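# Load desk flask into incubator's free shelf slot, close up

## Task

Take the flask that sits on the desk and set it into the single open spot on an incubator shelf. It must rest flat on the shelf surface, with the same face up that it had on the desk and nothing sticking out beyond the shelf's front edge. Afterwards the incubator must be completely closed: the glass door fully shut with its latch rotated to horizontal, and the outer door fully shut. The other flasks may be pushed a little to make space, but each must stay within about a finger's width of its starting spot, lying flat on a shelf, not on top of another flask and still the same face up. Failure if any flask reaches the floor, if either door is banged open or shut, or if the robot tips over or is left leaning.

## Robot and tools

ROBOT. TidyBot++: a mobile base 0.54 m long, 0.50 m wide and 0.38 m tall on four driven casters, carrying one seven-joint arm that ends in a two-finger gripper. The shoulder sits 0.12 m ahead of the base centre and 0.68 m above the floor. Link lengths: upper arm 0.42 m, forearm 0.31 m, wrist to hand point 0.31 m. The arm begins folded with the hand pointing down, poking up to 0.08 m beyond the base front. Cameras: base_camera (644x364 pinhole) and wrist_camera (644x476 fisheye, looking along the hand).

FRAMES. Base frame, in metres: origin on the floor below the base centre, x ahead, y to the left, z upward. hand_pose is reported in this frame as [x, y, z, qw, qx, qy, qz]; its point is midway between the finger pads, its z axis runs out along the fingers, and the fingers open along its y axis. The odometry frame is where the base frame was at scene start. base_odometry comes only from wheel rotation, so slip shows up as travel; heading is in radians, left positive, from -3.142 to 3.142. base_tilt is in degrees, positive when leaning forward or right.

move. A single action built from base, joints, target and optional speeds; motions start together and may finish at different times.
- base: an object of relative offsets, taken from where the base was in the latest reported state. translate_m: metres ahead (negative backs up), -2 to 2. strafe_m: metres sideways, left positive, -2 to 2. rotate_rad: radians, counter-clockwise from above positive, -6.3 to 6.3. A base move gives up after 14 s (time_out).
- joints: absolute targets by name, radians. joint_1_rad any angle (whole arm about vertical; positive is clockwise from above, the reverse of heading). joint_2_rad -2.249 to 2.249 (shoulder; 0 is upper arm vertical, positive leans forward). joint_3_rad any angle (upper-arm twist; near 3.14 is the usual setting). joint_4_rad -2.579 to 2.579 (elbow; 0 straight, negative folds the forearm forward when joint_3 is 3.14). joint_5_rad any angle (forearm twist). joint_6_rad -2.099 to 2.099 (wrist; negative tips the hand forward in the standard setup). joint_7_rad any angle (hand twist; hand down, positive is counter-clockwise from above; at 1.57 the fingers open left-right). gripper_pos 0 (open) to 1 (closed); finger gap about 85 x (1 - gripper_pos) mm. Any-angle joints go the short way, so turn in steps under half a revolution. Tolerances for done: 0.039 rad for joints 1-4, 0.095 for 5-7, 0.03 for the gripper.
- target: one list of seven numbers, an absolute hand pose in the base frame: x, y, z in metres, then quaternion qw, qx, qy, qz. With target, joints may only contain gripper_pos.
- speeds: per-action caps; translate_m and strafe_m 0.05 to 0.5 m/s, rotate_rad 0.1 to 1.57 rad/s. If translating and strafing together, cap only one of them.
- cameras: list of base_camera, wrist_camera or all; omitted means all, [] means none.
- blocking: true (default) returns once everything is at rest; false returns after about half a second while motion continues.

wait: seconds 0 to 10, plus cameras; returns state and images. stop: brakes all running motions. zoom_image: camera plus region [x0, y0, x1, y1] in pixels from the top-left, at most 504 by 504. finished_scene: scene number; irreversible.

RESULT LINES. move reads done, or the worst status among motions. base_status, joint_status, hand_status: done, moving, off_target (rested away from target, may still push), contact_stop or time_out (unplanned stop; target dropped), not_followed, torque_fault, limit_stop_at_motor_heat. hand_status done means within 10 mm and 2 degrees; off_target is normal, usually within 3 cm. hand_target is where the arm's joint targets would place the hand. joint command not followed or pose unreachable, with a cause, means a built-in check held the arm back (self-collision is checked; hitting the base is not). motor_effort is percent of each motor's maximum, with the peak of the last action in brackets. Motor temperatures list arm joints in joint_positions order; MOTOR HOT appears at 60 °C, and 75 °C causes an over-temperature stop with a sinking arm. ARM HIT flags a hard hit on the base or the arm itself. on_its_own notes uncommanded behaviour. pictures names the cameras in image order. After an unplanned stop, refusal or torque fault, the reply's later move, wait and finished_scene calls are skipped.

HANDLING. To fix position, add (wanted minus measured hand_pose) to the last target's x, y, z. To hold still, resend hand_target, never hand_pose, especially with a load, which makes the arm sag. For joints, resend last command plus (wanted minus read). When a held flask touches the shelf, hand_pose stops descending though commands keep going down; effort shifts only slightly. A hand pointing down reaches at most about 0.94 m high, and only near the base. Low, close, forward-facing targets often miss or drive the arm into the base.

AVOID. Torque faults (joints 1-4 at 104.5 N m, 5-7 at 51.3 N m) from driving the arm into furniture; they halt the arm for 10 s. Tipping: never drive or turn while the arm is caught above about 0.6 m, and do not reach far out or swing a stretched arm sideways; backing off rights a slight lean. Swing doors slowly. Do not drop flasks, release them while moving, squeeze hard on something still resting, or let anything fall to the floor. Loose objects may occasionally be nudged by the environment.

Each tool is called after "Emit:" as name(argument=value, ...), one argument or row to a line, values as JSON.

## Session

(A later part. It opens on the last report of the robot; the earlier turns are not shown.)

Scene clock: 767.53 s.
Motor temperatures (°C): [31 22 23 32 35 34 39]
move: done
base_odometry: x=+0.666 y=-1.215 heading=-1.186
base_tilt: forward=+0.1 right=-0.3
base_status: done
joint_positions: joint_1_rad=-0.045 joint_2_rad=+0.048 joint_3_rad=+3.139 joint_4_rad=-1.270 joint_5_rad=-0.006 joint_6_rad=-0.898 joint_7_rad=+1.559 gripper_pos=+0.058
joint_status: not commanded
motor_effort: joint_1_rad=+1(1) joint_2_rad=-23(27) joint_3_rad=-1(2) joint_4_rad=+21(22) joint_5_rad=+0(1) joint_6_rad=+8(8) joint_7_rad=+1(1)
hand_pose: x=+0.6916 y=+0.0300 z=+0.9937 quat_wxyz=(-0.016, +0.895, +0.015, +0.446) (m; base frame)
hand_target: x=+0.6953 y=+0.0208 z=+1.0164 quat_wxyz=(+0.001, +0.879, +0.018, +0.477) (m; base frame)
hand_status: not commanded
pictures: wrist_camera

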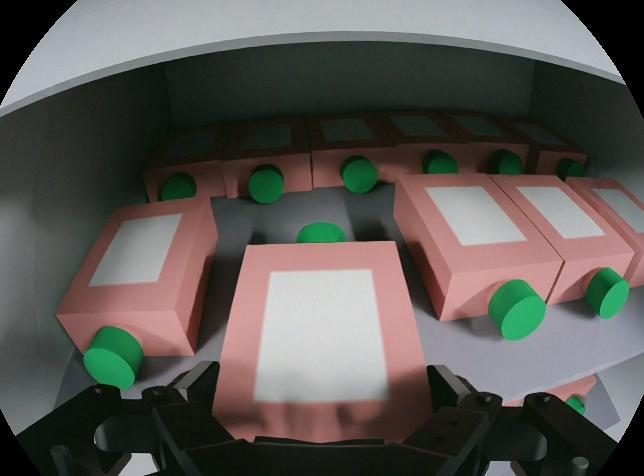

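Emit:
move(
  base={"translate_m": 0.015},
  speeds={"translate_m": 0.05},
  joints={"joint_2_rad": 0.06, "joint_6_rad": -0.815},
  cameras=["wrist_camera"],
)

Emit:
move(
  joints={"joint_2_rad": 0.08, "joint_6_rad": -0.795},
  cameras=["wrist_camera"],
)

Scene clock: 780.37 s.
Motor temperatures (°C): [31 22 23 31 35 34 39]
move: done
base_odometry: x=+0.672 y=-1.229 heading=-1.186
base_tilt: forward=+0.0 right=-0.3
base_status: done
joint_positions: joint_1_rad=-0.045 joint_2_rad=+0.070 joint_3_rad=+3.139 joint_4_rad=-1.271 joint_5_rad=-0.006 joint_6_rad=-0.865 joint_7_rad=+1.559 gripper_pos=+0.058
joint_status: all done
motor_effort: joint_1_rad=+0(1) joint_2_rad=-24(27) joint_3_rad=-1(1) joint_4_rad=+22(23) joint_5_rad=+0(1) joint_6_rad=+8(9) joint_7_rad=+1(1)
hand_pose: x=+0.7041 y=+0.0305 z=+0.9887 quat_wxyz=(-0.016, +0.892, +0.015, +0.451) (m; base frame)
hand_target: x=+0.7103 y=+0.0217 z=+1.0067 quat_wxyz=(+0.001, +0.879, +0.019, +0.477) (m; base frame)
hand_status: not commanded
pictures: wrist_camera

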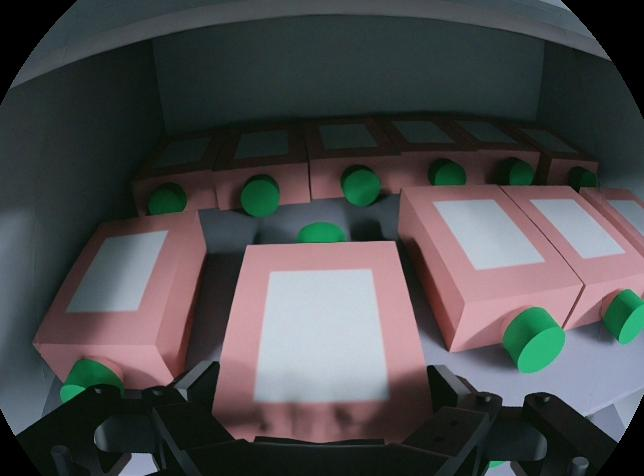

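Scene clock: 780.97 s.
Motor temperatures (°C): [31 22 23 31 35 34 39]
move: done
base_odometry: x=+0.672 y=-1.229 heading=-1.186
base_tilt: forward=+0.1 right=-0.3
base_status: not commanded
joint_positions: joint_1_rad=-0.045 joint_2_rad=+0.079 joint_3_rad=+3.139 joint_4_rad=-1.271 joint_5_rad=-0.006 joint_6_rad=-0.846 joint_7_rad=+1.559 gripper_pos=+0.058
joint_status: all done
motor_effort: joint_1_rad=+0(1) joint_2_rad=-24(25) joint_3_rad=-1(2) joint_4_rad=+21(22) joint_5_rad=+0(1) joint_6_rad=+8(9) joint_7_rad=+0(1)
hand_pose: x=+0.7106 y=+0.0308 z=+0.9879 quat_wxyz=(-0.016, +0.890, +0.015, +0.455) (m; base frame)
hand_target: x=+0.7201 y=+0.0223 z=+0.9999 quat_wxyz=(+0.001, +0.879, +0.019, +0.477) (m; base frame)
hand_status: not commanded
pictures: wrist_camera

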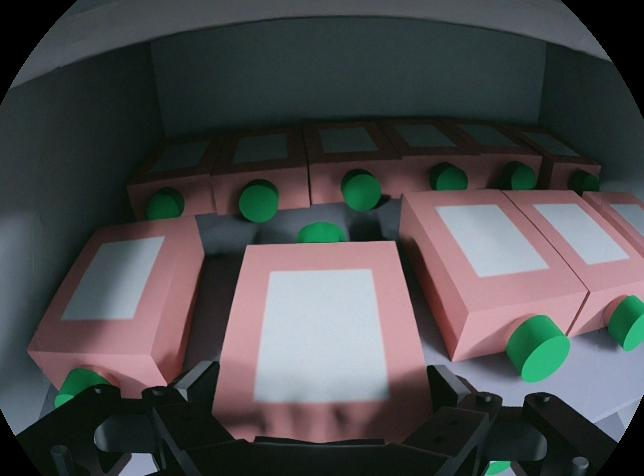

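Emit:
move(
  joints={"joint_2_rad": 0.1},
  cameras=[],
)

Emit:
move(
  joints={"joint_2_rad": 0.11, "joint_4_rad": -1.285},
  cameras=["wrist_camera"],
)

Scene clock: 786.87 s.
Motor temperatures (°C): [31 22 23 31 35 34 39]
move: done
base_odometry: x=+0.672 y=-1.229 heading=-1.186
base_tilt: forward=+0.0 right=-0.3
base_status: not commanded
joint_positions: joint_1_rad=-0.045 joint_2_rad=+0.080 joint_3_rad=+3.139 joint_4_rad=-1.271 joint_5_rad=-0.006 joint_6_rad=-0.846 joint_7_rad=+1.559 gripper_pos=+0.058
joint_status: all done
motor_effort: joint_1_rad=+0(1) joint_2_rad=-20(24) joint_3_rad=+0(2) joint_4_rad=+20(21) joint_5_rad=+0(0) joint_6_rad=+8(8) joint_7_rad=+1(1)
hand_pose: x=+0.7108 y=+0.0308 z=+0.9876 quat_wxyz=(-0.016, +0.890, +0.015, +0.455) (m; base frame)
hand_target: x=+0.7263 y=+0.0225 z=+0.9878 quat_wxyz=(+0.001, +0.883, +0.019, +0.468) (m; base frame)
hand_status: not commanded
pictures: none
No camera images: "cameras" was empty.

Scene clock: 787.37 s.
Motor temperatures (°C): [31 22 23 31 35 34 39]
move: done
base_odometry: x=+0.672 y=-1.229 heading=-1.186
base_tilt: forward=+0.1 right=-0.3
base_status: not commanded
joint_positions: joint_1_rad=-0.045 joint_2_rad=+0.080 joint_3_rad=+3.139 joint_4_rad=-1.273 joint_5_rad=-0.006 joint_6_rad=-0.844 joint_7_rad=+1.559 gripper_pos=+0.058
joint_status: all done
motor_effort: joint_1_rad=+0(2) joint_2_rad=-18(21) joint_3_rad=-1(1) joint_4_rad=+20(20) joint_5_rad=+1(1) joint_6_rad=+8(8) joint_7_rad=+0(1)
hand_pose: x=+0.7110 y=+0.0308 z=+0.9868 quat_wxyz=(-0.016, +0.890, +0.015, +0.455) (m; base frame)
hand_target: x=+0.7278 y=+0.0226 z=+0.9744 quat_wxyz=(+0.001, +0.889, +0.020, +0.458) (m; base frame)
hand_status: not commanded
pictures: wrist_camera

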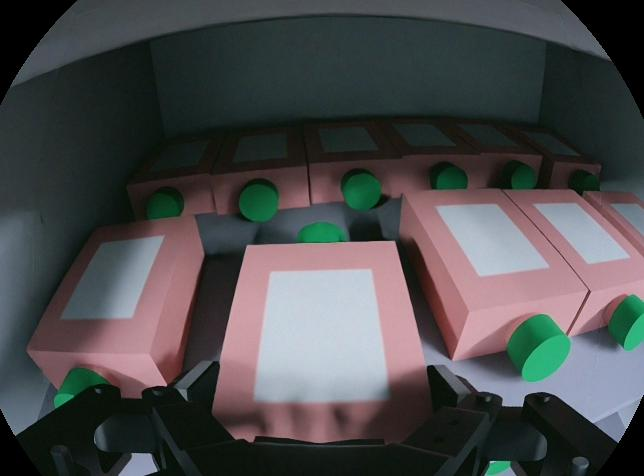

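Emit:
move(
  joints={"joint_2_rad": 0.095, "joint_4_rad": -1.275},
  cameras=[],
)

Emit:
move(
  joints={"gripper_pos": 0.0},
  cameras=["wrist_camera"],
)

Scene clock: 798.17 s.
Motor temperatures (°C): [31 22 23 31 35 34 39]
move: done
base_odometry: x=+0.672 y=-1.229 heading=-1.186
base_tilt: forward=+0.1 right=-0.3
base_status: not commanded
joint_positions: joint_1_rad=-0.045 joint_2_rad=+0.080 joint_3_rad=+3.139 joint_4_rad=-1.273 joint_5_rad=-0.006 joint_6_rad=-0.844 joint_7_rad=+1.559 gripper_pos=+0.058
joint_status: all done
motor_effort: joint_1_rad=-1(1) joint_2_rad=-20(21) joint_3_rad=-1(2) joint_4_rad=+21(22) joint_5_rad=+0(0) joint_6_rad=+8(9) joint_7_rad=+0(1)
hand_pose: x=+0.7109 y=+0.0308 z=+0.9870 quat_wxyz=(-0.016, +0.890, +0.015, +0.455) (m; base frame)
hand_target: x=+0.7245 y=+0.0224 z=+0.9892 quat_wxyz=(+0.001, +0.883, +0.019, +0.469) (m; base frame)
hand_status: not commanded
pictures: none
No camera images: "cameras" was empty.

Scene clock: 798.97 s.
Motor temperatures (°C): [31 22 23 31 35 34 39]
move: done
base_odometry: x=+0.672 y=-1.229 heading=-1.186
base_tilt: forward=+0.0 right=-0.3
base_status: not commanded
joint_positions: joint_1_rad=-0.045 joint_2_rad=+0.080 joint_3_rad=+3.139 joint_4_rad=-1.273 joint_5_rad=-0.006 joint_6_rad=-0.844 joint_7_rad=+1.559 gripper_pos=+0.000
joint_status: all done
motor_effort: joint_1_rad=-1(1) joint_2_rad=-20(20) joint_3_rad=-1(2) joint_4_rad=+21(21) joint_5_rad=+0(1) joint_6_rad=+8(9) joint_7_rad=+1(1)
hand_pose: x=+0.7109 y=+0.0308 z=+0.9870 quat_wxyz=(-0.016, +0.890, +0.015, +0.455) (m; base frame)
hand_target: x=+0.7245 y=+0.0224 z=+0.9892 quat_wxyz=(+0.001, +0.883, +0.019, +0.469) (m; base frame)
hand_status: not commanded
pictures: wrist_camera

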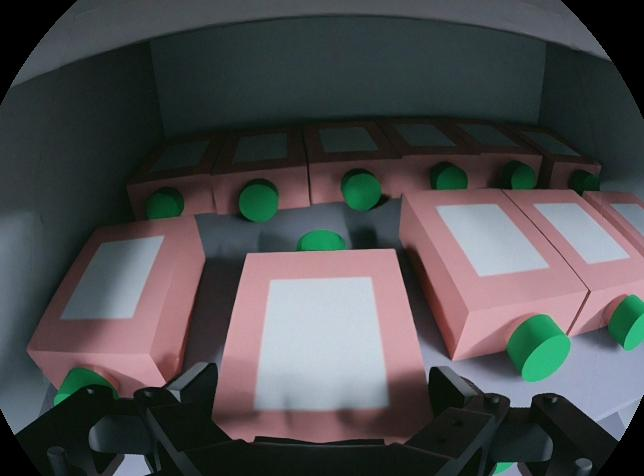

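Emit:
move(
  joints={"joint_2_rad": 0.075},
  base={"translate_m": -0.025},
  speeds={"translate_m": 0.05},
  cameras=["wrist_camera"],
)

Scene clock: 806.60 s.
Motor temperatures (°C): [31 22 23 31 35 34 39]
move: done
base_odometry: x=+0.662 y=-1.206 heading=-1.186
base_tilt: forward=+0.0 right=-0.3
base_status: done
joint_positions: joint_1_rad=-0.045 joint_2_rad=+0.081 joint_3_rad=+3.139 joint_4_rad=-1.273 joint_5_rad=-0.006 joint_6_rad=-0.840 joint_7_rad=+1.559 gripper_pos=+0.000
joint_status: all done
motor_effort: joint_1_rad=+0(2) joint_2_rad=-23(27) joint_3_rad=-1(2) joint_4_rad=+20(21) joint_5_rad=+0(1) joint_6_rad=+7(8) joint_7_rad=+0(1)
hand_pose: x=+0.7120 y=+0.0308 z=+0.9872 quat_wxyz=(-0.016, +0.890, +0.015, +0.456) (m; base frame)
hand_target: x=+0.7182 y=+0.0222 z=+1.0012 quat_wxyz=(+0.001, +0.878, +0.019, +0.478) (m; base frame)
hand_status: not commanded
pictures: wrist_camera

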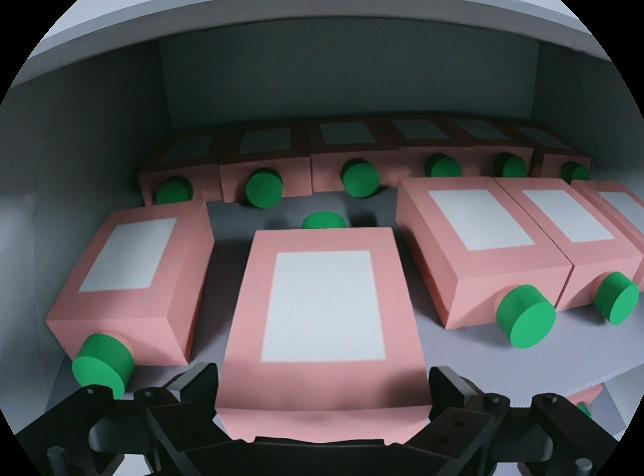

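Emit:
move(
  base={"translate_m": -0.07},
  speeds={"translate_m": 0.08},
  cameras=["wrist_camera"],
)

Emit:
zoom_image(
  camera="wrist_camera",
  region=[130, 170, 500, 420],
)

Scene clock: 811.73 s.
Motor temperatures (°C): [31 22 23 31 35 34 39]
move: done
base_odometry: x=+0.636 y=-1.141 heading=-1.186
base_tilt: forward=+0.0 right=-0.3
base_status: done
joint_positions: joint_1_rad=-0.045 joint_2_rad=+0.081 joint_3_rad=+3.139 joint_4_rad=-1.273 joint_5_rad=-0.006 joint_6_rad=-0.840 joint_7_rad=+1.559 gripper_pos=+0.000
joint_status: not commanded
motor_effort: joint_1_rad=-1(1) joint_2_rad=-23(27) joint_3_rad=-1(2) joint_4_rad=+21(22) joint_5_rad=+0(1) joint_6_rad=+7(8) joint_7_rad=+1(1)
hand_pose: x=+0.7120 y=+0.0308 z=+0.9874 quat_wxyz=(-0.016, +0.890, +0.015, +0.456) (m; base frame)
hand_target: x=+0.7182 y=+0.0222 z=+1.0012 quat_wxyz=(+0.001, +0.878, +0.019, +0.478) (m; base frame)
hand_status: not commanded
pictures: wrist_camera

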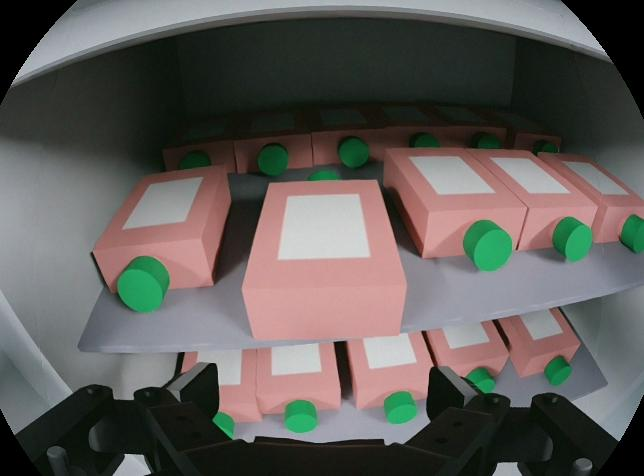

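Scaled by 1.362.

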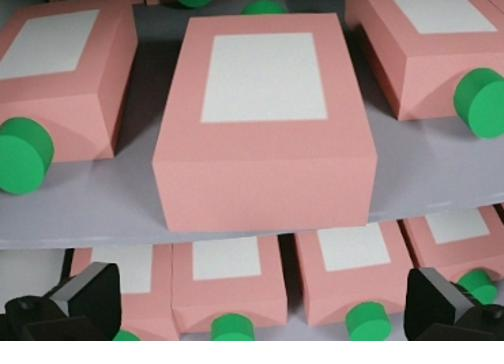

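Emit:
move(
  joints={"gripper_pos": 1.0},
  cameras=[],
)

Emit:
move(
  base={"translate_m": 0.07},
  speeds={"translate_m": 0.05},
  cameras=["wrist_camera"],
)

Scene clock: 834.43 s.
Motor temperatures (°C): [31 22 23 31 35 34 39]
move: done
base_odometry: x=+0.636 y=-1.141 heading=-1.186
base_tilt: forward=+0.0 right=-0.3
base_status: not commanded
joint_positions: joint_1_rad=-0.045 joint_2_rad=+0.081 joint_3_rad=+3.139 joint_4_rad=-1.273 joint_5_rad=-0.006 joint_6_rad=-0.840 joint_7_rad=+1.559 gripper_pos=+0.999
joint_status: all done
motor_effort: joint_1_rad=+0(1) joint_2_rad=-24(24) joint_3_rad=-1(2) joint_4_rad=+21(21) joint_5_rad=+0(1) joint_6_rad=+7(8) joint_7_rad=+0(1)
hand_pose: x=+0.7120 y=+0.0308 z=+0.9874 quat_wxyz=(-0.016, +0.890, +0.015, +0.456) (m; base frame)
hand_target: x=+0.7182 y=+0.0222 z=+1.0012 quat_wxyz=(+0.001, +0.878, +0.019, +0.478) (m; base frame)
hand_status: not commanded
pictures: none
No camera images: "cameras" was empty.

Scene clock: 836.30 s.
Motor temperatures (°C): [31 22 23 31 35 34 39]
move: done
base_odometry: x=+0.663 y=-1.205 heading=-1.186
base_tilt: forward=+0.0 right=-0.3
base_status: done
joint_positions: joint_1_rad=-0.045 joint_2_rad=+0.081 joint_3_rad=+3.139 joint_4_rad=-1.273 joint_5_rad=-0.006 joint_6_rad=-0.839 joint_7_rad=+1.559 gripper_pos=+0.999
joint_status: not commanded
motor_effort: joint_1_rad=-1(2) joint_2_rad=-24(27) joint_3_rad=-1(2) joint_4_rad=+20(21) joint_5_rad=+0(1) joint_6_rad=+7(8) joint_7_rad=+1(1)
hand_pose: x=+0.7120 y=+0.0308 z=+0.9874 quat_wxyz=(-0.016, +0.890, +0.015, +0.456) (m; base frame)
hand_target: x=+0.7182 y=+0.0222 z=+1.0012 quat_wxyz=(+0.001, +0.878, +0.019, +0.478) (m; base frame)
hand_status: not commanded
pictures: wrist_camera

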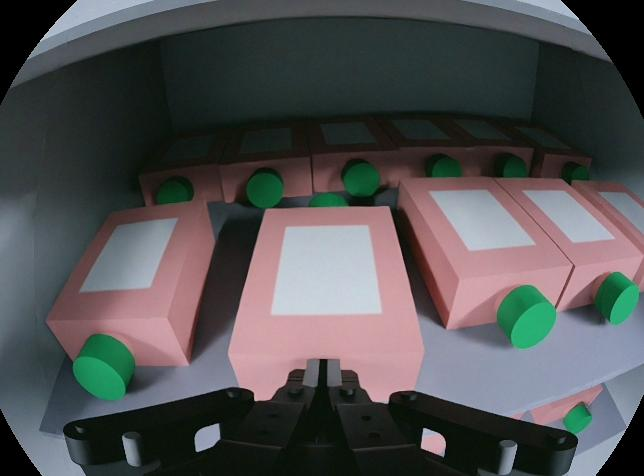

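Emit:
move(
  base={"translate_m": 0.012},
  speeds={"translate_m": 0.05},
)

Scene clock: 867.40 s.
Motor temperatures (°C): [31 22 23 31 35 34 39]
move: done
base_odometry: x=+0.667 y=-1.217 heading=-1.186
base_tilt: forward=+0.1 right=-0.4
base_status: done
joint_positions: joint_1_rad=-0.045 joint_2_rad=+0.082 joint_3_rad=+3.139 joint_4_rad=-1.273 joint_5_rad=-0.006 joint_6_rad=-0.839 joint_7_rad=+1.559 gripper_pos=+0.999
joint_status: not commanded
motor_effort: joint_1_rad=+0(1) joint_2_rad=-24(26) joint_3_rad=-1(2) joint_4_rad=+21(22) joint_5_rad=-1(1) joint_6_rad=+7(8) joint_7_rad=+0(1)
hand_pose: x=+0.7126 y=+0.0309 z=+0.9866 quat_wxyz=(-0.016, +0.890, +0.015, +0.456) (m; base frame)
hand_target: x=+0.7182 y=+0.0222 z=+1.0012 quat_wxyz=(+0.001, +0.878, +0.019, +0.478) (m; base frame)
hand_status: not commanded
pictures: base_camera, wrist_camera

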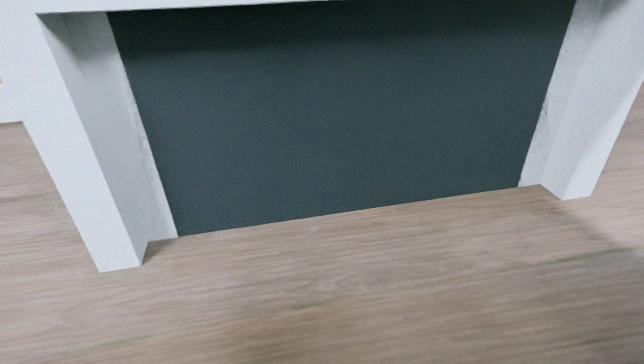

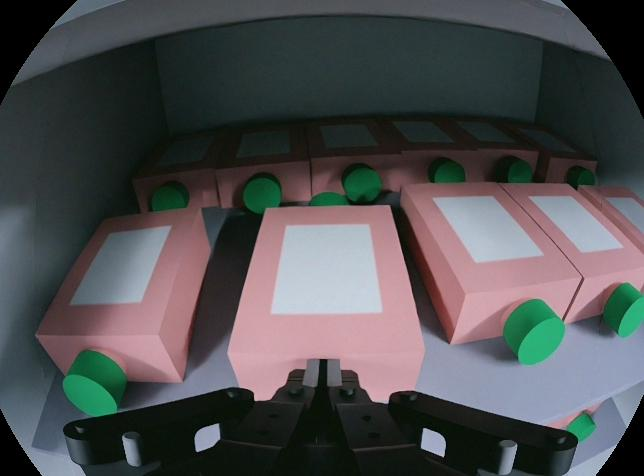

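Emit:
zoom_image(
  camera="wrist_camera",
  region=[180, 180, 480, 476],
)

Scaled by 1.680.

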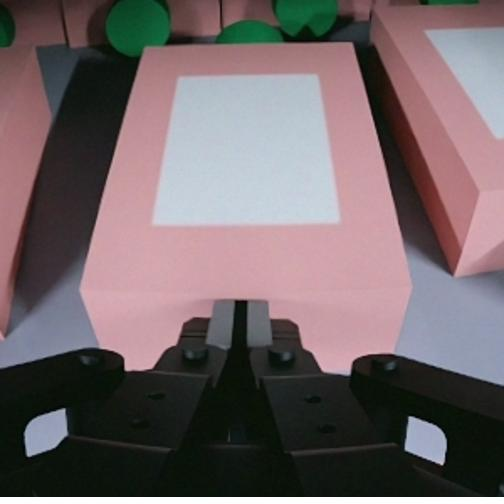

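Emit:
move(
  base={"translate_m": -0.09},
  speeds={"translate_m": 0.1},
  cameras=["wrist_camera"],
)

Emit:
zoom_image(
  camera="wrist_camera",
  region=[120, 200, 540, 476],
)

Scene clock: 880.37 s.
Motor temperatures (°C): [31 22 23 31 35 34 39]
move: done
base_odometry: x=+0.634 y=-1.133 heading=-1.186
base_tilt: forward=+0.1 right=-0.3
base_status: done
joint_positions: joint_1_rad=-0.045 joint_2_rad=+0.081 joint_3_rad=+3.139 joint_4_rad=-1.273 joint_5_rad=-0.006 joint_6_rad=-0.839 joint_7_rad=+1.559 gripper_pos=+0.999
joint_status: not commanded
motor_effort: joint_1_rad=-1(2) joint_2_rad=-24(27) joint_3_rad=-1(2) joint_4_rad=+20(22) joint_5_rad=+0(1) joint_6_rad=+7(8) joint_7_rad=+0(1)
hand_pose: x=+0.7121 y=+0.0308 z=+0.9877 quat_wxyz=(-0.016, +0.889, +0.015, +0.457) (m; base frame)
hand_target: x=+0.7182 y=+0.0222 z=+1.0012 quat_wxyz=(+0.001, +0.878, +0.019, +0.478) (m; base frame)
hand_status: not commanded
pictures: wrist_camera

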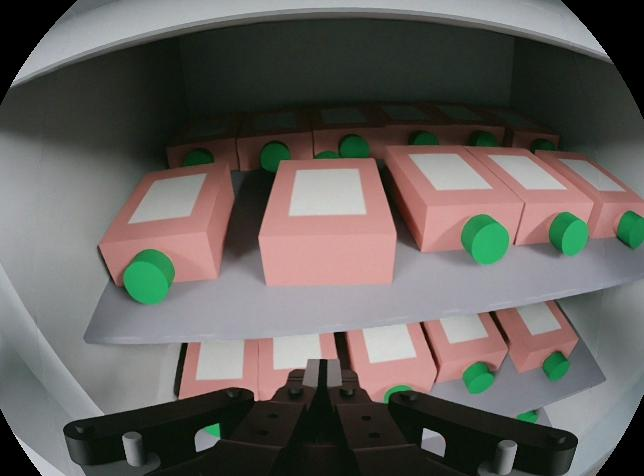

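Scaled by 1.200.

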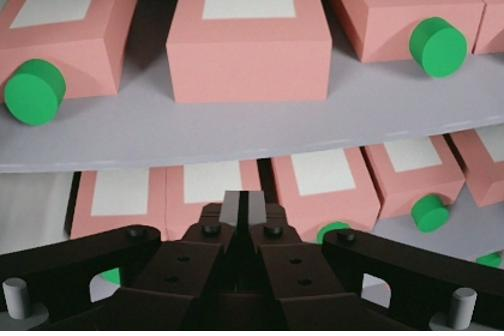

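Emit:
move(
  base={"translate_m": -0.6},
  speeds={"translate_m": 0.2},
)

Emit:
move(
  joints={"joint_1_rad": 0, "joint_2_rad": -0.342, "joint_4_rad": -2.506, "joint_6_rad": 0.4},
)

Scene clock: 889.83 s.
Motor temperatures (°C): [31 22 23 31 35 34 39]
move: done
base_odometry: x=+0.408 y=-0.577 heading=-1.186
base_tilt: forward=+0.0 right=-0.3
base_status: done
joint_positions: joint_1_rad=-0.045 joint_2_rad=+0.080 joint_3_rad=+3.139 joint_4_rad=-1.273 joint_5_rad=-0.006 joint_6_rad=-0.838 joint_7_rad=+1.559 gripper_pos=+0.999
joint_status: not commanded
motor_effort: joint_1_rad=+0(2) joint_2_rad=-23(27) joint_3_rad=-1(2) joint_4_rad=+21(21) joint_5_rad=+0(1) joint_6_rad=+7(8) joint_7_rad=+0(1)
hand_pose: x=+0.7118 y=+0.0308 z=+0.9884 quat_wxyz=(-0.016, +0.889, +0.015, +0.457) (m; base frame)
hand_target: x=+0.7182 y=+0.0222 z=+1.0012 quat_wxyz=(+0.001, +0.878, +0.019, +0.478) (m; base frame)
hand_status: not commanded
pictures: base_camera, wrist_camera

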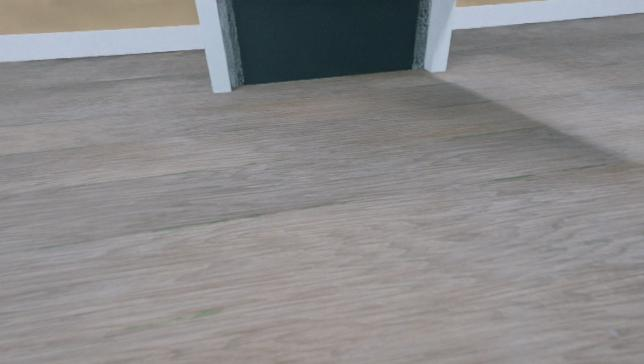

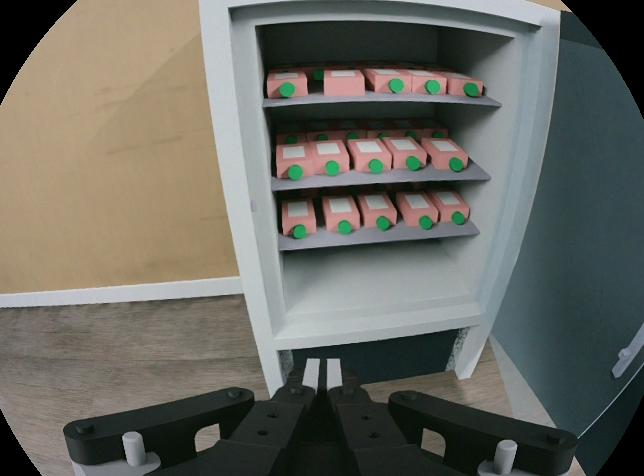

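Scene clock: 892.67 s.
Motor temperatures (°C): [31 22 23 31 35 34 39]
move: done
base_odometry: x=+0.408 y=-0.577 heading=-1.186
base_tilt: forward=+0.0 right=-0.3
base_status: not commanded
joint_positions: joint_1_rad=-0.016 joint_2_rad=-0.324 joint_3_rad=+3.139 joint_4_rad=-2.494 joint_5_rad=-0.006 joint_6_rad=+0.348 joint_7_rad=+1.559 gripper_pos=+0.999
joint_status: all done
motor_effort: joint_1_rad=+0(2) joint_2_rad=-7(24) joint_3_rad=-1(1) joint_4_rad=+19(22) joint_5_rad=+0(1) joint_6_rad=+9(10) joint_7_rad=+0(1)
hand_pose: x=+0.5461 y=+0.0087 z=+0.8260 quat_wxyz=(-0.010, +0.790, +0.000, +0.613) (m; base frame)
hand_target: x=+0.5440 y=+0.0054 z=+0.8426 quat_wxyz=(+0.000, +0.772, +0.010, +0.636) (m; base frame)
hand_status: not commanded
pictures: base_camera, wrist_camera

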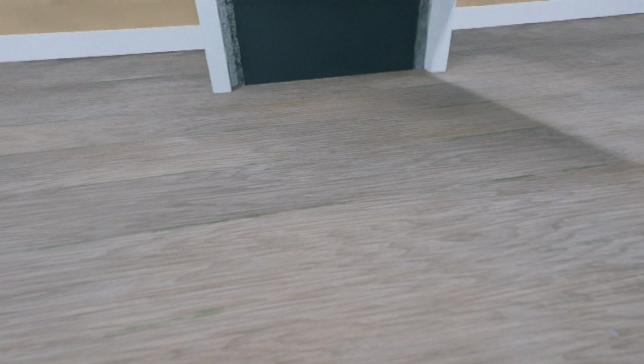

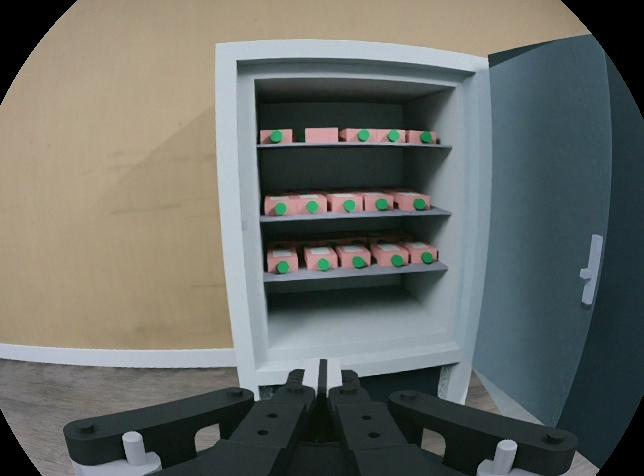

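Emit:
move(
  base={"strafe_m": -0.5, "rotate_rad": 0.16},
  speeds={"strafe_m": 0.3},
  joints={"joint_1_rad": 0.05, "joint_2_rad": -0.25, "joint_4_rad": -2.4, "joint_6_rad": 0.75},
)

Scene clock: 957.00 s.
Motor temperatures (°C): [31 21 23 31 35 34 39]
move: done
base_odometry: x=-0.055 y=-0.764 heading=-1.025
base_tilt: forward=+0.1 right=-0.3
base_status: done
joint_positions: joint_1_rad=+0.038 joint_2_rad=-0.262 joint_3_rad=+3.139 joint_4_rad=-2.403 joint_5_rad=-0.006 joint_6_rad=+0.700 joint_7_rad=+1.559 gripper_pos=+0.999
joint_status: all done
motor_effort: joint_1_rad=+0(1) joint_2_rad=-10(10) joint_3_rad=-1(2) joint_4_rad=+19(22) joint_5_rad=+0(1) joint_6_rad=+9(10) joint_7_rad=+1(1)
hand_pose: x=+0.5829 y=-0.0162 z=+0.9590 quat_wxyz=(+0.009, +0.659, -0.018, +0.752) (m; base frame)
hand_target: x=+0.5845 y=-0.0151 z=+0.9702 quat_wxyz=(+0.016, +0.644, -0.005, +0.765) (m; base frame)
hand_status: not commanded
pictures: base_camera, wrist_camera

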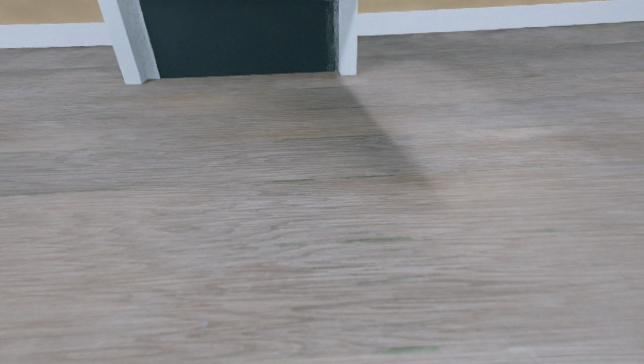

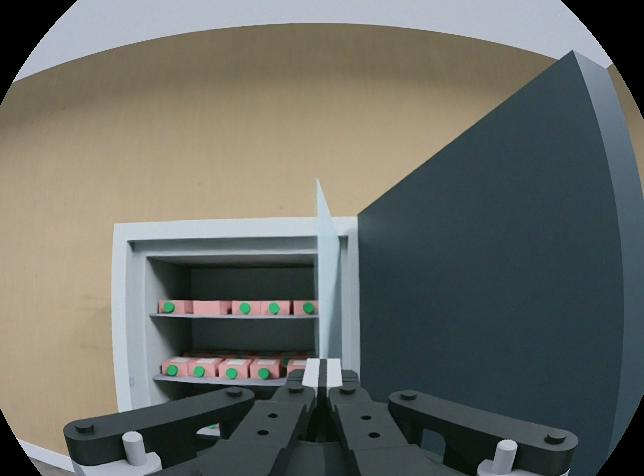

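Emit:
move(
  base={"translate_m": 0.102, "strafe_m": -0.322, "rotate_rad": 0.225},
  speeds={"translate_m": 0.2},
)

Scene clock: 985.90 s.
Motor temperatures (°C): [31 21 23 31 35 34 39]
move: done
base_odometry: x=-0.278 y=-1.019 heading=-0.799
base_tilt: forward=+0.0 right=-0.3
base_status: done
joint_positions: joint_1_rad=+0.041 joint_2_rad=-0.261 joint_3_rad=+3.138 joint_4_rad=-2.403 joint_5_rad=-0.005 joint_6_rad=+0.702 joint_7_rad=+1.559 gripper_pos=+0.999
joint_status: not commanded
motor_effort: joint_1_rad=-1(2) joint_2_rad=-10(11) joint_3_rad=+0(3) joint_4_rad=+20(21) joint_5_rad=+0(2) joint_6_rad=+9(9) joint_7_rad=+0(1)
hand_pose: x=+0.5832 y=-0.0172 z=+0.9587 quat_wxyz=(+0.010, +0.659, -0.019, +0.752) (m; base frame)
hand_target: x=+0.5845 y=-0.0151 z=+0.9702 quat_wxyz=(+0.016, +0.644, -0.005, +0.765) (m; base frame)
hand_status: not commanded
pictures: base_camera, wrist_camera

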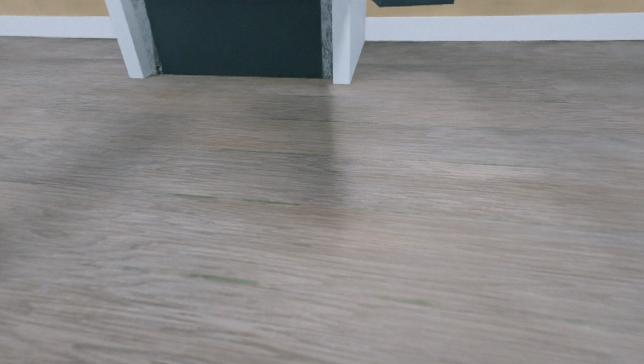

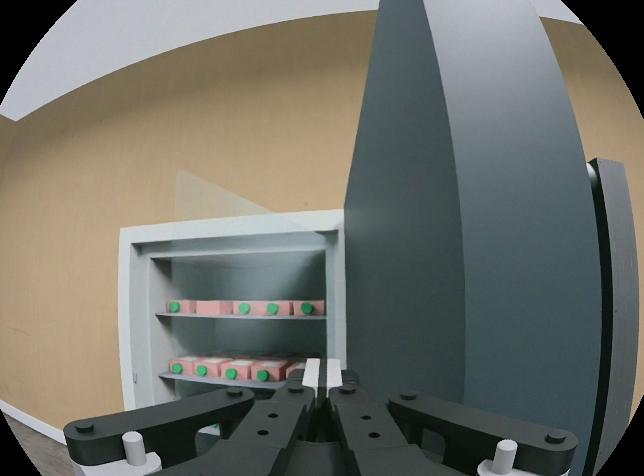

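Emit:
move(
  joints={"joint_2_rad": 0.113, "joint_4_rad": -1.953, "joint_6_rad": 0.53},
)

Scene clock: 1005.20 s.
Motor temperatures (°C): [31 21 23 31 35 34 39]
move: done
base_odometry: x=-0.277 y=-1.019 heading=-0.799
base_tilt: forward=+0.0 right=-0.3
base_status: not commanded
joint_positions: joint_1_rad=+0.044 joint_2_rad=+0.111 joint_3_rad=+3.135 joint_4_rad=-1.973 joint_5_rad=-0.005 joint_6_rad=+0.584 joint_7_rad=+1.559 gripper_pos=+0.999
joint_status: all done
motor_effort: joint_1_rad=+0(3) joint_2_rad=-24(25) joint_3_rad=-1(4) joint_4_rad=+21(25) joint_5_rad=+0(2) joint_6_rad=+9(10) joint_7_rad=+1(1)
hand_pose: x=+0.7495 y=-0.0232 z=+0.9678 quat_wxyz=(+0.009, +0.681, -0.019, +0.732) (m; base frame)
hand_target: x=+0.7536 y=-0.0251 z=+0.9613 quat_wxyz=(+0.017, +0.695, -0.007, +0.719) (m; base frame)
hand_status: not commanded
pictures: base_camera, wrist_camera

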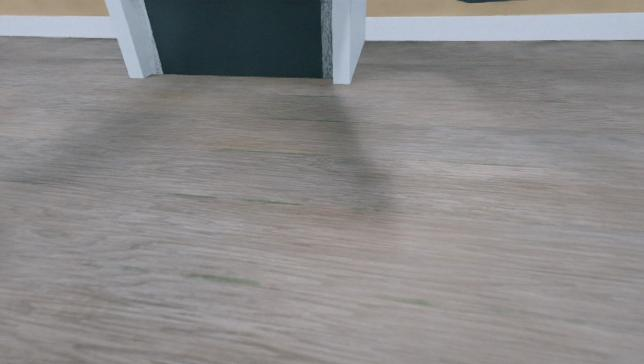

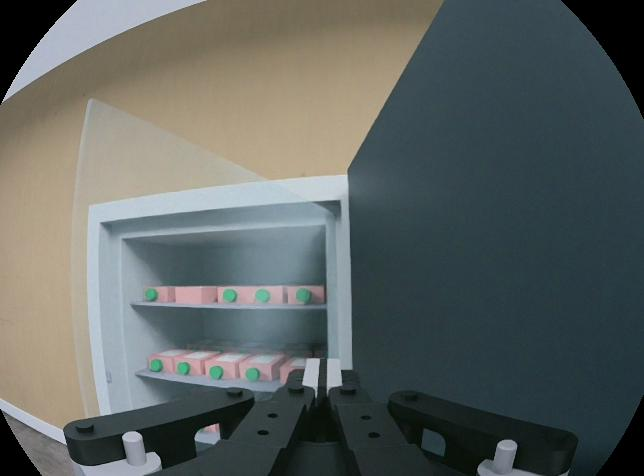

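Emit:
move(
  base={"translate_m": 0.043, "strafe_m": 0.076},
  speeds={"translate_m": 0.08},
  cameras=["wrist_camera"],
)

Emit:
move(
  base={"translate_m": 0.056, "strafe_m": 0.112},
  speeds={"translate_m": 0.08},
  cameras=["wrist_camera"],
)

Scene clock: 1028.90 s.
Motor temperatures (°C): [31 21 23 31 35 34 39]
move: done
base_odometry: x=-0.193 y=-0.997 heading=-0.800
base_tilt: forward=+0.1 right=-0.4
base_status: done
joint_positions: joint_1_rad=+0.045 joint_2_rad=+0.111 joint_3_rad=+3.135 joint_4_rad=-1.971 joint_5_rad=-0.005 joint_6_rad=+0.582 joint_7_rad=+1.559 gripper_pos=+0.999
joint_status: not commanded
motor_effort: joint_1_rad=+0(2) joint_2_rad=-24(25) joint_3_rad=+0(3) joint_4_rad=+20(21) joint_5_rad=+0(1) joint_6_rad=+9(9) joint_7_rad=+1(1)
hand_pose: x=+0.7499 y=-0.0241 z=+0.9680 quat_wxyz=(+0.009, +0.682, -0.020, +0.731) (m; base frame)
hand_target: x=+0.7536 y=-0.0251 z=+0.9613 quat_wxyz=(+0.017, +0.695, -0.007, +0.719) (m; base frame)
hand_status: not commanded
pictures: wrist_camera

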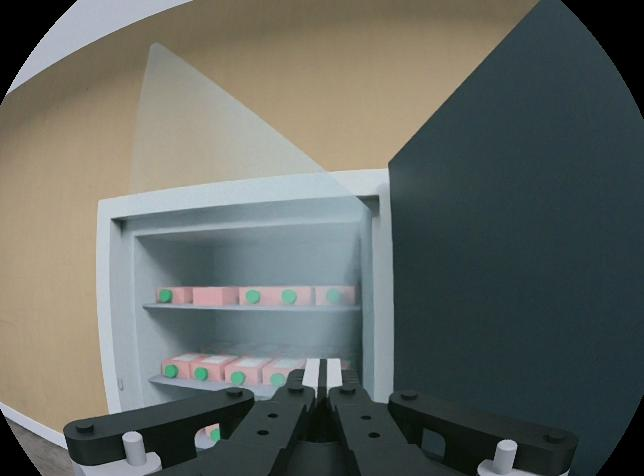

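Scene clock: 1031.00 s.
Motor temperatures (°C): [31 21 23 31 35 34 39]
move: done
base_odometry: x=-0.073 y=-0.959 heading=-0.800
base_tilt: forward=+0.0 right=-0.3
base_status: done
joint_positions: joint_1_rad=+0.048 joint_2_rad=+0.112 joint_3_rad=+3.137 joint_4_rad=-1.970 joint_5_rad=-0.005 joint_6_rad=+0.582 joint_7_rad=+1.559 gripper_pos=+0.999
joint_status: not commanded
motor_effort: joint_1_rad=-1(3) joint_2_rad=-24(25) joint_3_rad=-1(4) joint_4_rad=+20(21) joint_5_rad=+1(1) joint_6_rad=+9(9) joint_7_rad=+0(1)
hand_pose: x=+0.7499 y=-0.0272 z=+0.9680 quat_wxyz=(+0.011, +0.681, -0.021, +0.731) (m; base frame)
hand_target: x=+0.7536 y=-0.0251 z=+0.9613 quat_wxyz=(+0.017, +0.695, -0.007, +0.719) (m; base frame)
hand_status: not commanded
pictures: wrist_camera

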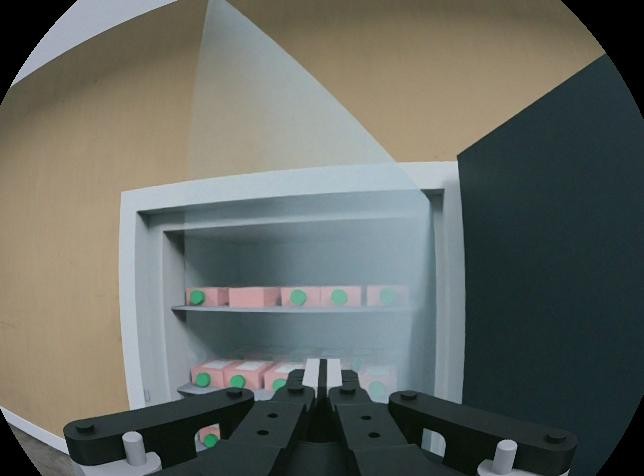

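Emit:
move(
  base={"translate_m": 0.083, "strafe_m": 0.093},
  speeds={"translate_m": 0.08},
  cameras=["wrist_camera"],
)

Emit:
move(
  base={"translate_m": 0.104, "strafe_m": 0.069},
  speeds={"translate_m": 0.08},
  cameras=["wrist_camera"],
)

Scene clock: 1038.77 s.
Motor temperatures (°C): [31 21 23 31 35 34 39]
move: done
base_odometry: x=+0.051 y=-0.953 heading=-0.800
base_tilt: forward=+0.1 right=-0.3
base_status: done
joint_positions: joint_1_rad=+0.049 joint_2_rad=+0.113 joint_3_rad=+3.137 joint_4_rad=-1.970 joint_5_rad=-0.005 joint_6_rad=+0.581 joint_7_rad=+1.559 gripper_pos=+0.999
joint_status: not commanded
motor_effort: joint_1_rad=+0(4) joint_2_rad=-24(26) joint_3_rad=+0(4) joint_4_rad=+20(22) joint_5_rad=+0(2) joint_6_rad=+9(9) joint_7_rad=+1(1)
hand_pose: x=+0.7504 y=-0.0277 z=+0.9675 quat_wxyz=(+0.011, +0.682, -0.022, +0.731) (m; base frame)
hand_target: x=+0.7536 y=-0.0251 z=+0.9613 quat_wxyz=(+0.017, +0.695, -0.007, +0.719) (m; base frame)
hand_status: not commanded
pictures: wrist_camera

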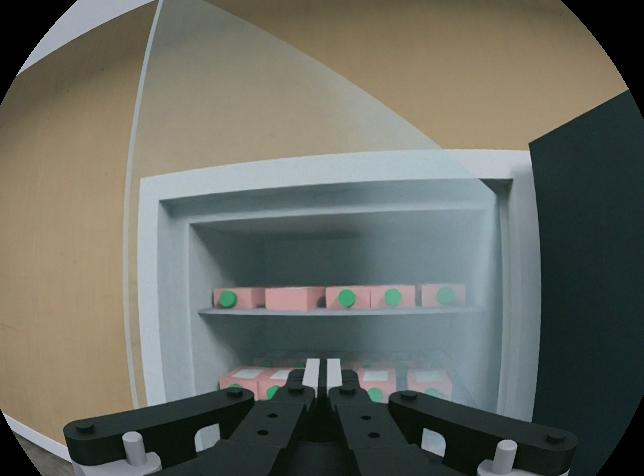

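Scene clock: 1040.87 s.
Motor temperatures (°C): [31 21 23 31 35 34 39]
move: done
base_odometry: x=+0.173 y=-0.980 heading=-0.799
base_tilt: forward=+0.1 right=-0.3
base_status: done
joint_positions: joint_1_rad=+0.049 joint_2_rad=+0.115 joint_3_rad=+3.138 joint_4_rad=-1.969 joint_5_rad=-0.005 joint_6_rad=+0.580 joint_7_rad=+1.559 gripper_pos=+0.999
joint_status: not commanded
motor_effort: joint_1_rad=-1(4) joint_2_rad=-24(27) joint_3_rad=-1(4) joint_4_rad=+21(22) joint_5_rad=+0(2) joint_6_rad=+9(9) joint_7_rad=+0(1)
hand_pose: x=+0.7510 y=-0.0283 z=+0.9668 quat_wxyz=(+0.012, +0.682, -0.022, +0.731) (m; base frame)
hand_target: x=+0.7536 y=-0.0251 z=+0.9613 quat_wxyz=(+0.017, +0.695, -0.007, +0.719) (m; base frame)
hand_status: not commanded
pictures: wrist_camera

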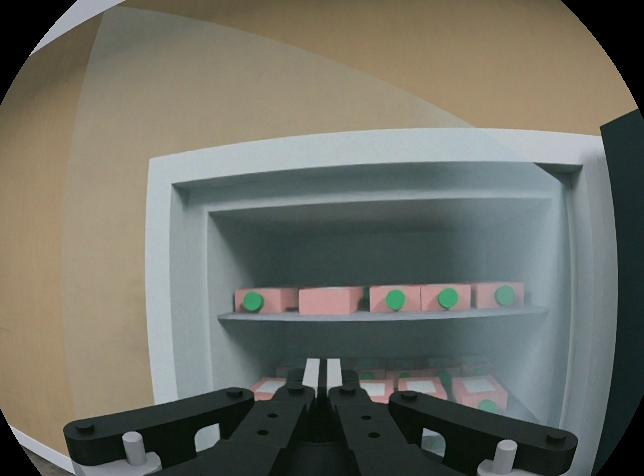

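Emit:
move(
  base={"translate_m": -0.04},
  speeds={"translate_m": 0.08},
  cameras=[],
)

Emit:
move(
  base={"strafe_m": 0.1},
  speeds={"strafe_m": 0.1},
  cameras=["wrist_camera"],
)

Emit:
move(
  base={"translate_m": 0.12, "strafe_m": 0.03},
  speeds={"translate_m": 0.08},
  cameras=["wrist_camera"],
)

Scene clock: 1050.07 s.
Motor temperatures (°C): [31 21 23 31 35 34 39]
move: done
base_odometry: x=+0.146 y=-0.951 heading=-0.799
base_tilt: forward=+0.0 right=-0.2
base_status: done
joint_positions: joint_1_rad=+0.049 joint_2_rad=+0.116 joint_3_rad=+3.138 joint_4_rad=-1.967 joint_5_rad=-0.005 joint_6_rad=+0.580 joint_7_rad=+1.559 gripper_pos=+0.999
joint_status: not commanded
motor_effort: joint_1_rad=+0(1) joint_2_rad=-24(28) joint_3_rad=-1(2) joint_4_rad=+21(21) joint_5_rad=+0(1) joint_6_rad=+9(10) joint_7_rad=+1(1)
hand_pose: x=+0.7517 y=-0.0283 z=+0.9662 quat_wxyz=(+0.012, +0.683, -0.022, +0.730) (m; base frame)
hand_target: x=+0.7536 y=-0.0251 z=+0.9613 quat_wxyz=(+0.017, +0.695, -0.007, +0.719) (m; base frame)
hand_status: not commanded
pictures: none
No camera images: "cameras" was empty.

Scene clock: 1051.60 s.
Motor temperatures (°C): [31 21 23 31 35 34 39]
move: done
base_odometry: x=+0.217 y=-0.881 heading=-0.799
base_tilt: forward=+0.0 right=-0.3
base_status: done
joint_positions: joint_1_rad=+0.049 joint_2_rad=+0.116 joint_3_rad=+3.139 joint_4_rad=-1.967 joint_5_rad=-0.005 joint_6_rad=+0.580 joint_7_rad=+1.559 gripper_pos=+0.999
joint_status: not commanded
motor_effort: joint_1_rad=+0(4) joint_2_rad=-24(25) joint_3_rad=-1(4) joint_4_rad=+21(21) joint_5_rad=+0(2) joint_6_rad=+9(9) joint_7_rad=+0(1)
hand_pose: x=+0.7517 y=-0.0286 z=+0.9662 quat_wxyz=(+0.012, +0.683, -0.022, +0.730) (m; base frame)
hand_target: x=+0.7536 y=-0.0251 z=+0.9613 quat_wxyz=(+0.017, +0.695, -0.007, +0.719) (m; base frame)
hand_status: not commanded
pictures: wrist_camera

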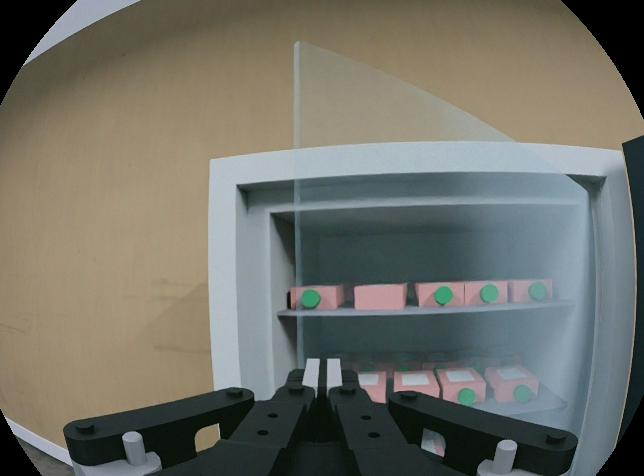

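Scene clock: 1053.67 s.
Motor temperatures (°C): [31 21 23 31 35 34 39]
move: done
base_odometry: x=+0.323 y=-0.946 heading=-0.799
base_tilt: forward=+0.1 right=-0.3
base_status: done
joint_positions: joint_1_rad=+0.049 joint_2_rad=+0.117 joint_3_rad=+3.139 joint_4_rad=-1.967 joint_5_rad=-0.005 joint_6_rad=+0.579 joint_7_rad=+1.559 gripper_pos=+0.999
joint_status: not commanded
motor_effort: joint_1_rad=+0(1) joint_2_rad=-24(27) joint_3_rad=-1(2) joint_4_rad=+21(22) joint_5_rad=+0(1) joint_6_rad=+9(9) joint_7_rad=+1(1)
hand_pose: x=+0.7520 y=-0.0286 z=+0.9657 quat_wxyz=(+0.012, +0.683, -0.022, +0.730) (m; base frame)
hand_target: x=+0.7536 y=-0.0251 z=+0.9613 quat_wxyz=(+0.017, +0.695, -0.007, +0.719) (m; base frame)
hand_status: not commanded
pictures: wrist_camera

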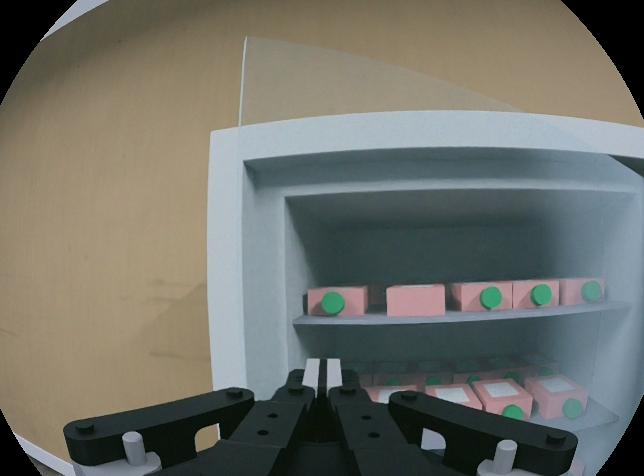

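Emit:
move(
  base={"translate_m": 0.08, "strafe_m": 0.01},
  speeds={"translate_m": 0.07},
  cameras=["wrist_camera"],
)

Emit:
move(
  base={"translate_m": 0.04},
  speeds={"translate_m": 0.05},
  cameras=["wrist_camera"],
)

Scene clock: 1063.40 s.
Motor temperatures (°C): [31 21 23 31 35 34 39]
move: done
base_odometry: x=+0.386 y=-0.996 heading=-0.799
base_tilt: forward=+0.0 right=-0.3
base_status: done
joint_positions: joint_1_rad=+0.049 joint_2_rad=+0.118 joint_3_rad=+3.139 joint_4_rad=-1.966 joint_5_rad=-0.005 joint_6_rad=+0.578 joint_7_rad=+1.559 gripper_pos=+0.999
joint_status: not commanded
motor_effort: joint_1_rad=-1(1) joint_2_rad=-24(27) joint_3_rad=-1(2) joint_4_rad=+20(23) joint_5_rad=+0(1) joint_6_rad=+9(10) joint_7_rad=+0(1)
hand_pose: x=+0.7525 y=-0.0286 z=+0.9652 quat_wxyz=(+0.012, +0.684, -0.022, +0.729) (m; base frame)
hand_target: x=+0.7536 y=-0.0251 z=+0.9613 quat_wxyz=(+0.017, +0.695, -0.007, +0.719) (m; base frame)
hand_status: not commanded
pictures: wrist_camera

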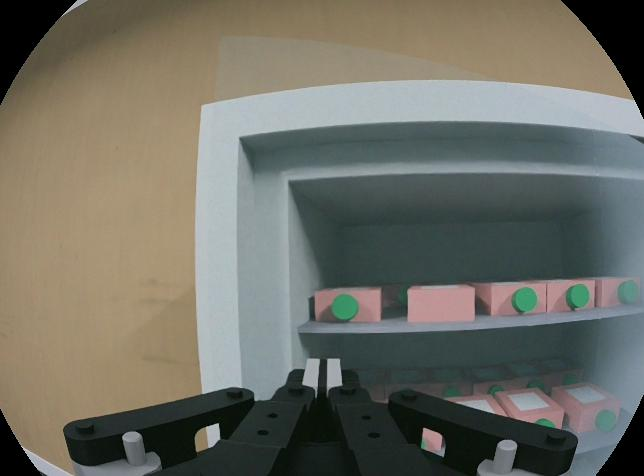

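Scene clock: 1064.67 s.
Motor temperatures (°C): [31 21 23 31 35 34 39]
move: done
base_odometry: x=+0.414 y=-1.025 heading=-0.799
base_tilt: forward=+0.0 right=-0.3
base_status: done
joint_positions: joint_1_rad=+0.049 joint_2_rad=+0.119 joint_3_rad=+3.139 joint_4_rad=-1.966 joint_5_rad=-0.005 joint_6_rad=+0.578 joint_7_rad=+1.559 gripper_pos=+0.999
joint_status: not commanded
motor_effort: joint_1_rad=-1(1) joint_2_rad=-24(28) joint_3_rad=-2(2) joint_4_rad=+20(22) joint_5_rad=+1(1) joint_6_rad=+9(9) joint_7_rad=+1(1)
hand_pose: x=+0.7527 y=-0.0286 z=+0.9649 quat_wxyz=(+0.012, +0.684, -0.022, +0.729) (m; base frame)
hand_target: x=+0.7536 y=-0.0251 z=+0.9613 quat_wxyz=(+0.017, +0.695, -0.007, +0.719) (m; base frame)
hand_status: not commanded
pictures: wrist_camera

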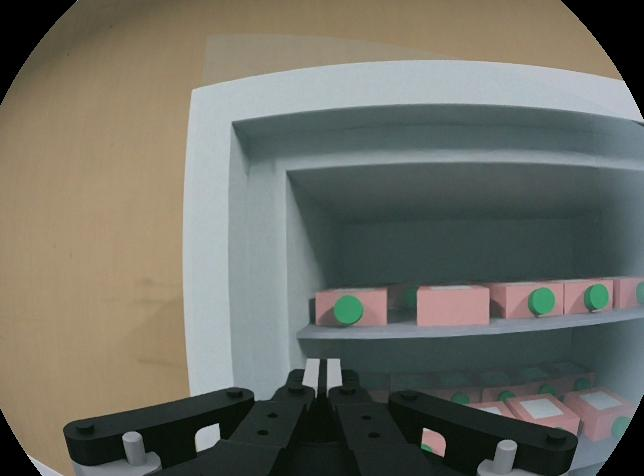

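Emit:
move(
  base={"translate_m": 0.04, "strafe_m": -0.02},
  speeds={"translate_m": 0.05},
  cameras=["wrist_camera"],
)

Emit:
move(
  base={"translate_m": 0.02, "strafe_m": -0.01},
  speeds={"translate_m": 0.05},
  cameras=["wrist_camera"],
)

Scene clock: 1080.57 s.
Motor temperatures (°C): [31 21 23 31 35 34 39]
move: done
base_odometry: x=+0.427 y=-1.068 heading=-0.798
base_tilt: forward=+0.0 right=-0.3
base_status: done
joint_positions: joint_1_rad=+0.049 joint_2_rad=+0.119 joint_3_rad=+3.139 joint_4_rad=-1.966 joint_5_rad=-0.005 joint_6_rad=+0.577 joint_7_rad=+1.559 gripper_pos=+0.999
joint_status: not commanded
motor_effort: joint_1_rad=+0(2) joint_2_rad=-24(27) joint_3_rad=-1(2) joint_4_rad=+20(22) joint_5_rad=+0(1) joint_6_rad=+9(9) joint_7_rad=+0(1)
hand_pose: x=+0.7528 y=-0.0286 z=+0.9648 quat_wxyz=(+0.012, +0.684, -0.022, +0.729) (m; base frame)
hand_target: x=+0.7536 y=-0.0251 z=+0.9613 quat_wxyz=(+0.017, +0.695, -0.007, +0.719) (m; base frame)
hand_status: not commanded
pictures: wrist_camera

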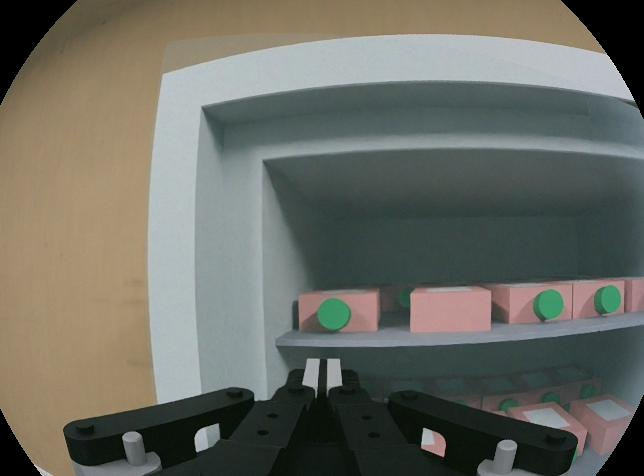

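Scene clock: 1081.47 s.
Motor temperatures (°C): [31 21 23 31 35 34 39]
move: done
base_odometry: x=+0.434 y=-1.089 heading=-0.798
base_tilt: forward=+0.1 right=-0.3
base_status: done
joint_positions: joint_1_rad=+0.048 joint_2_rad=+0.119 joint_3_rad=+3.139 joint_4_rad=-1.966 joint_5_rad=-0.005 joint_6_rad=+0.577 joint_7_rad=+1.559 gripper_pos=+0.999
joint_status: not commanded
motor_effort: joint_1_rad=+0(2) joint_2_rad=-24(27) joint_3_rad=-1(2) joint_4_rad=+20(21) joint_5_rad=+0(1) joint_6_rad=+9(9) joint_7_rad=+1(1)
hand_pose: x=+0.7526 y=-0.0285 z=+0.9651 quat_wxyz=(+0.012, +0.684, -0.022, +0.729) (m; base frame)
hand_target: x=+0.7536 y=-0.0251 z=+0.9613 quat_wxyz=(+0.017, +0.695, -0.007, +0.719) (m; base frame)
hand_status: not commanded
pictures: wrist_camera

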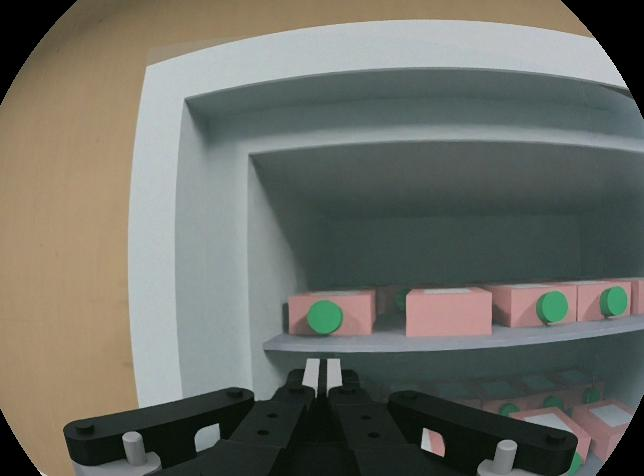

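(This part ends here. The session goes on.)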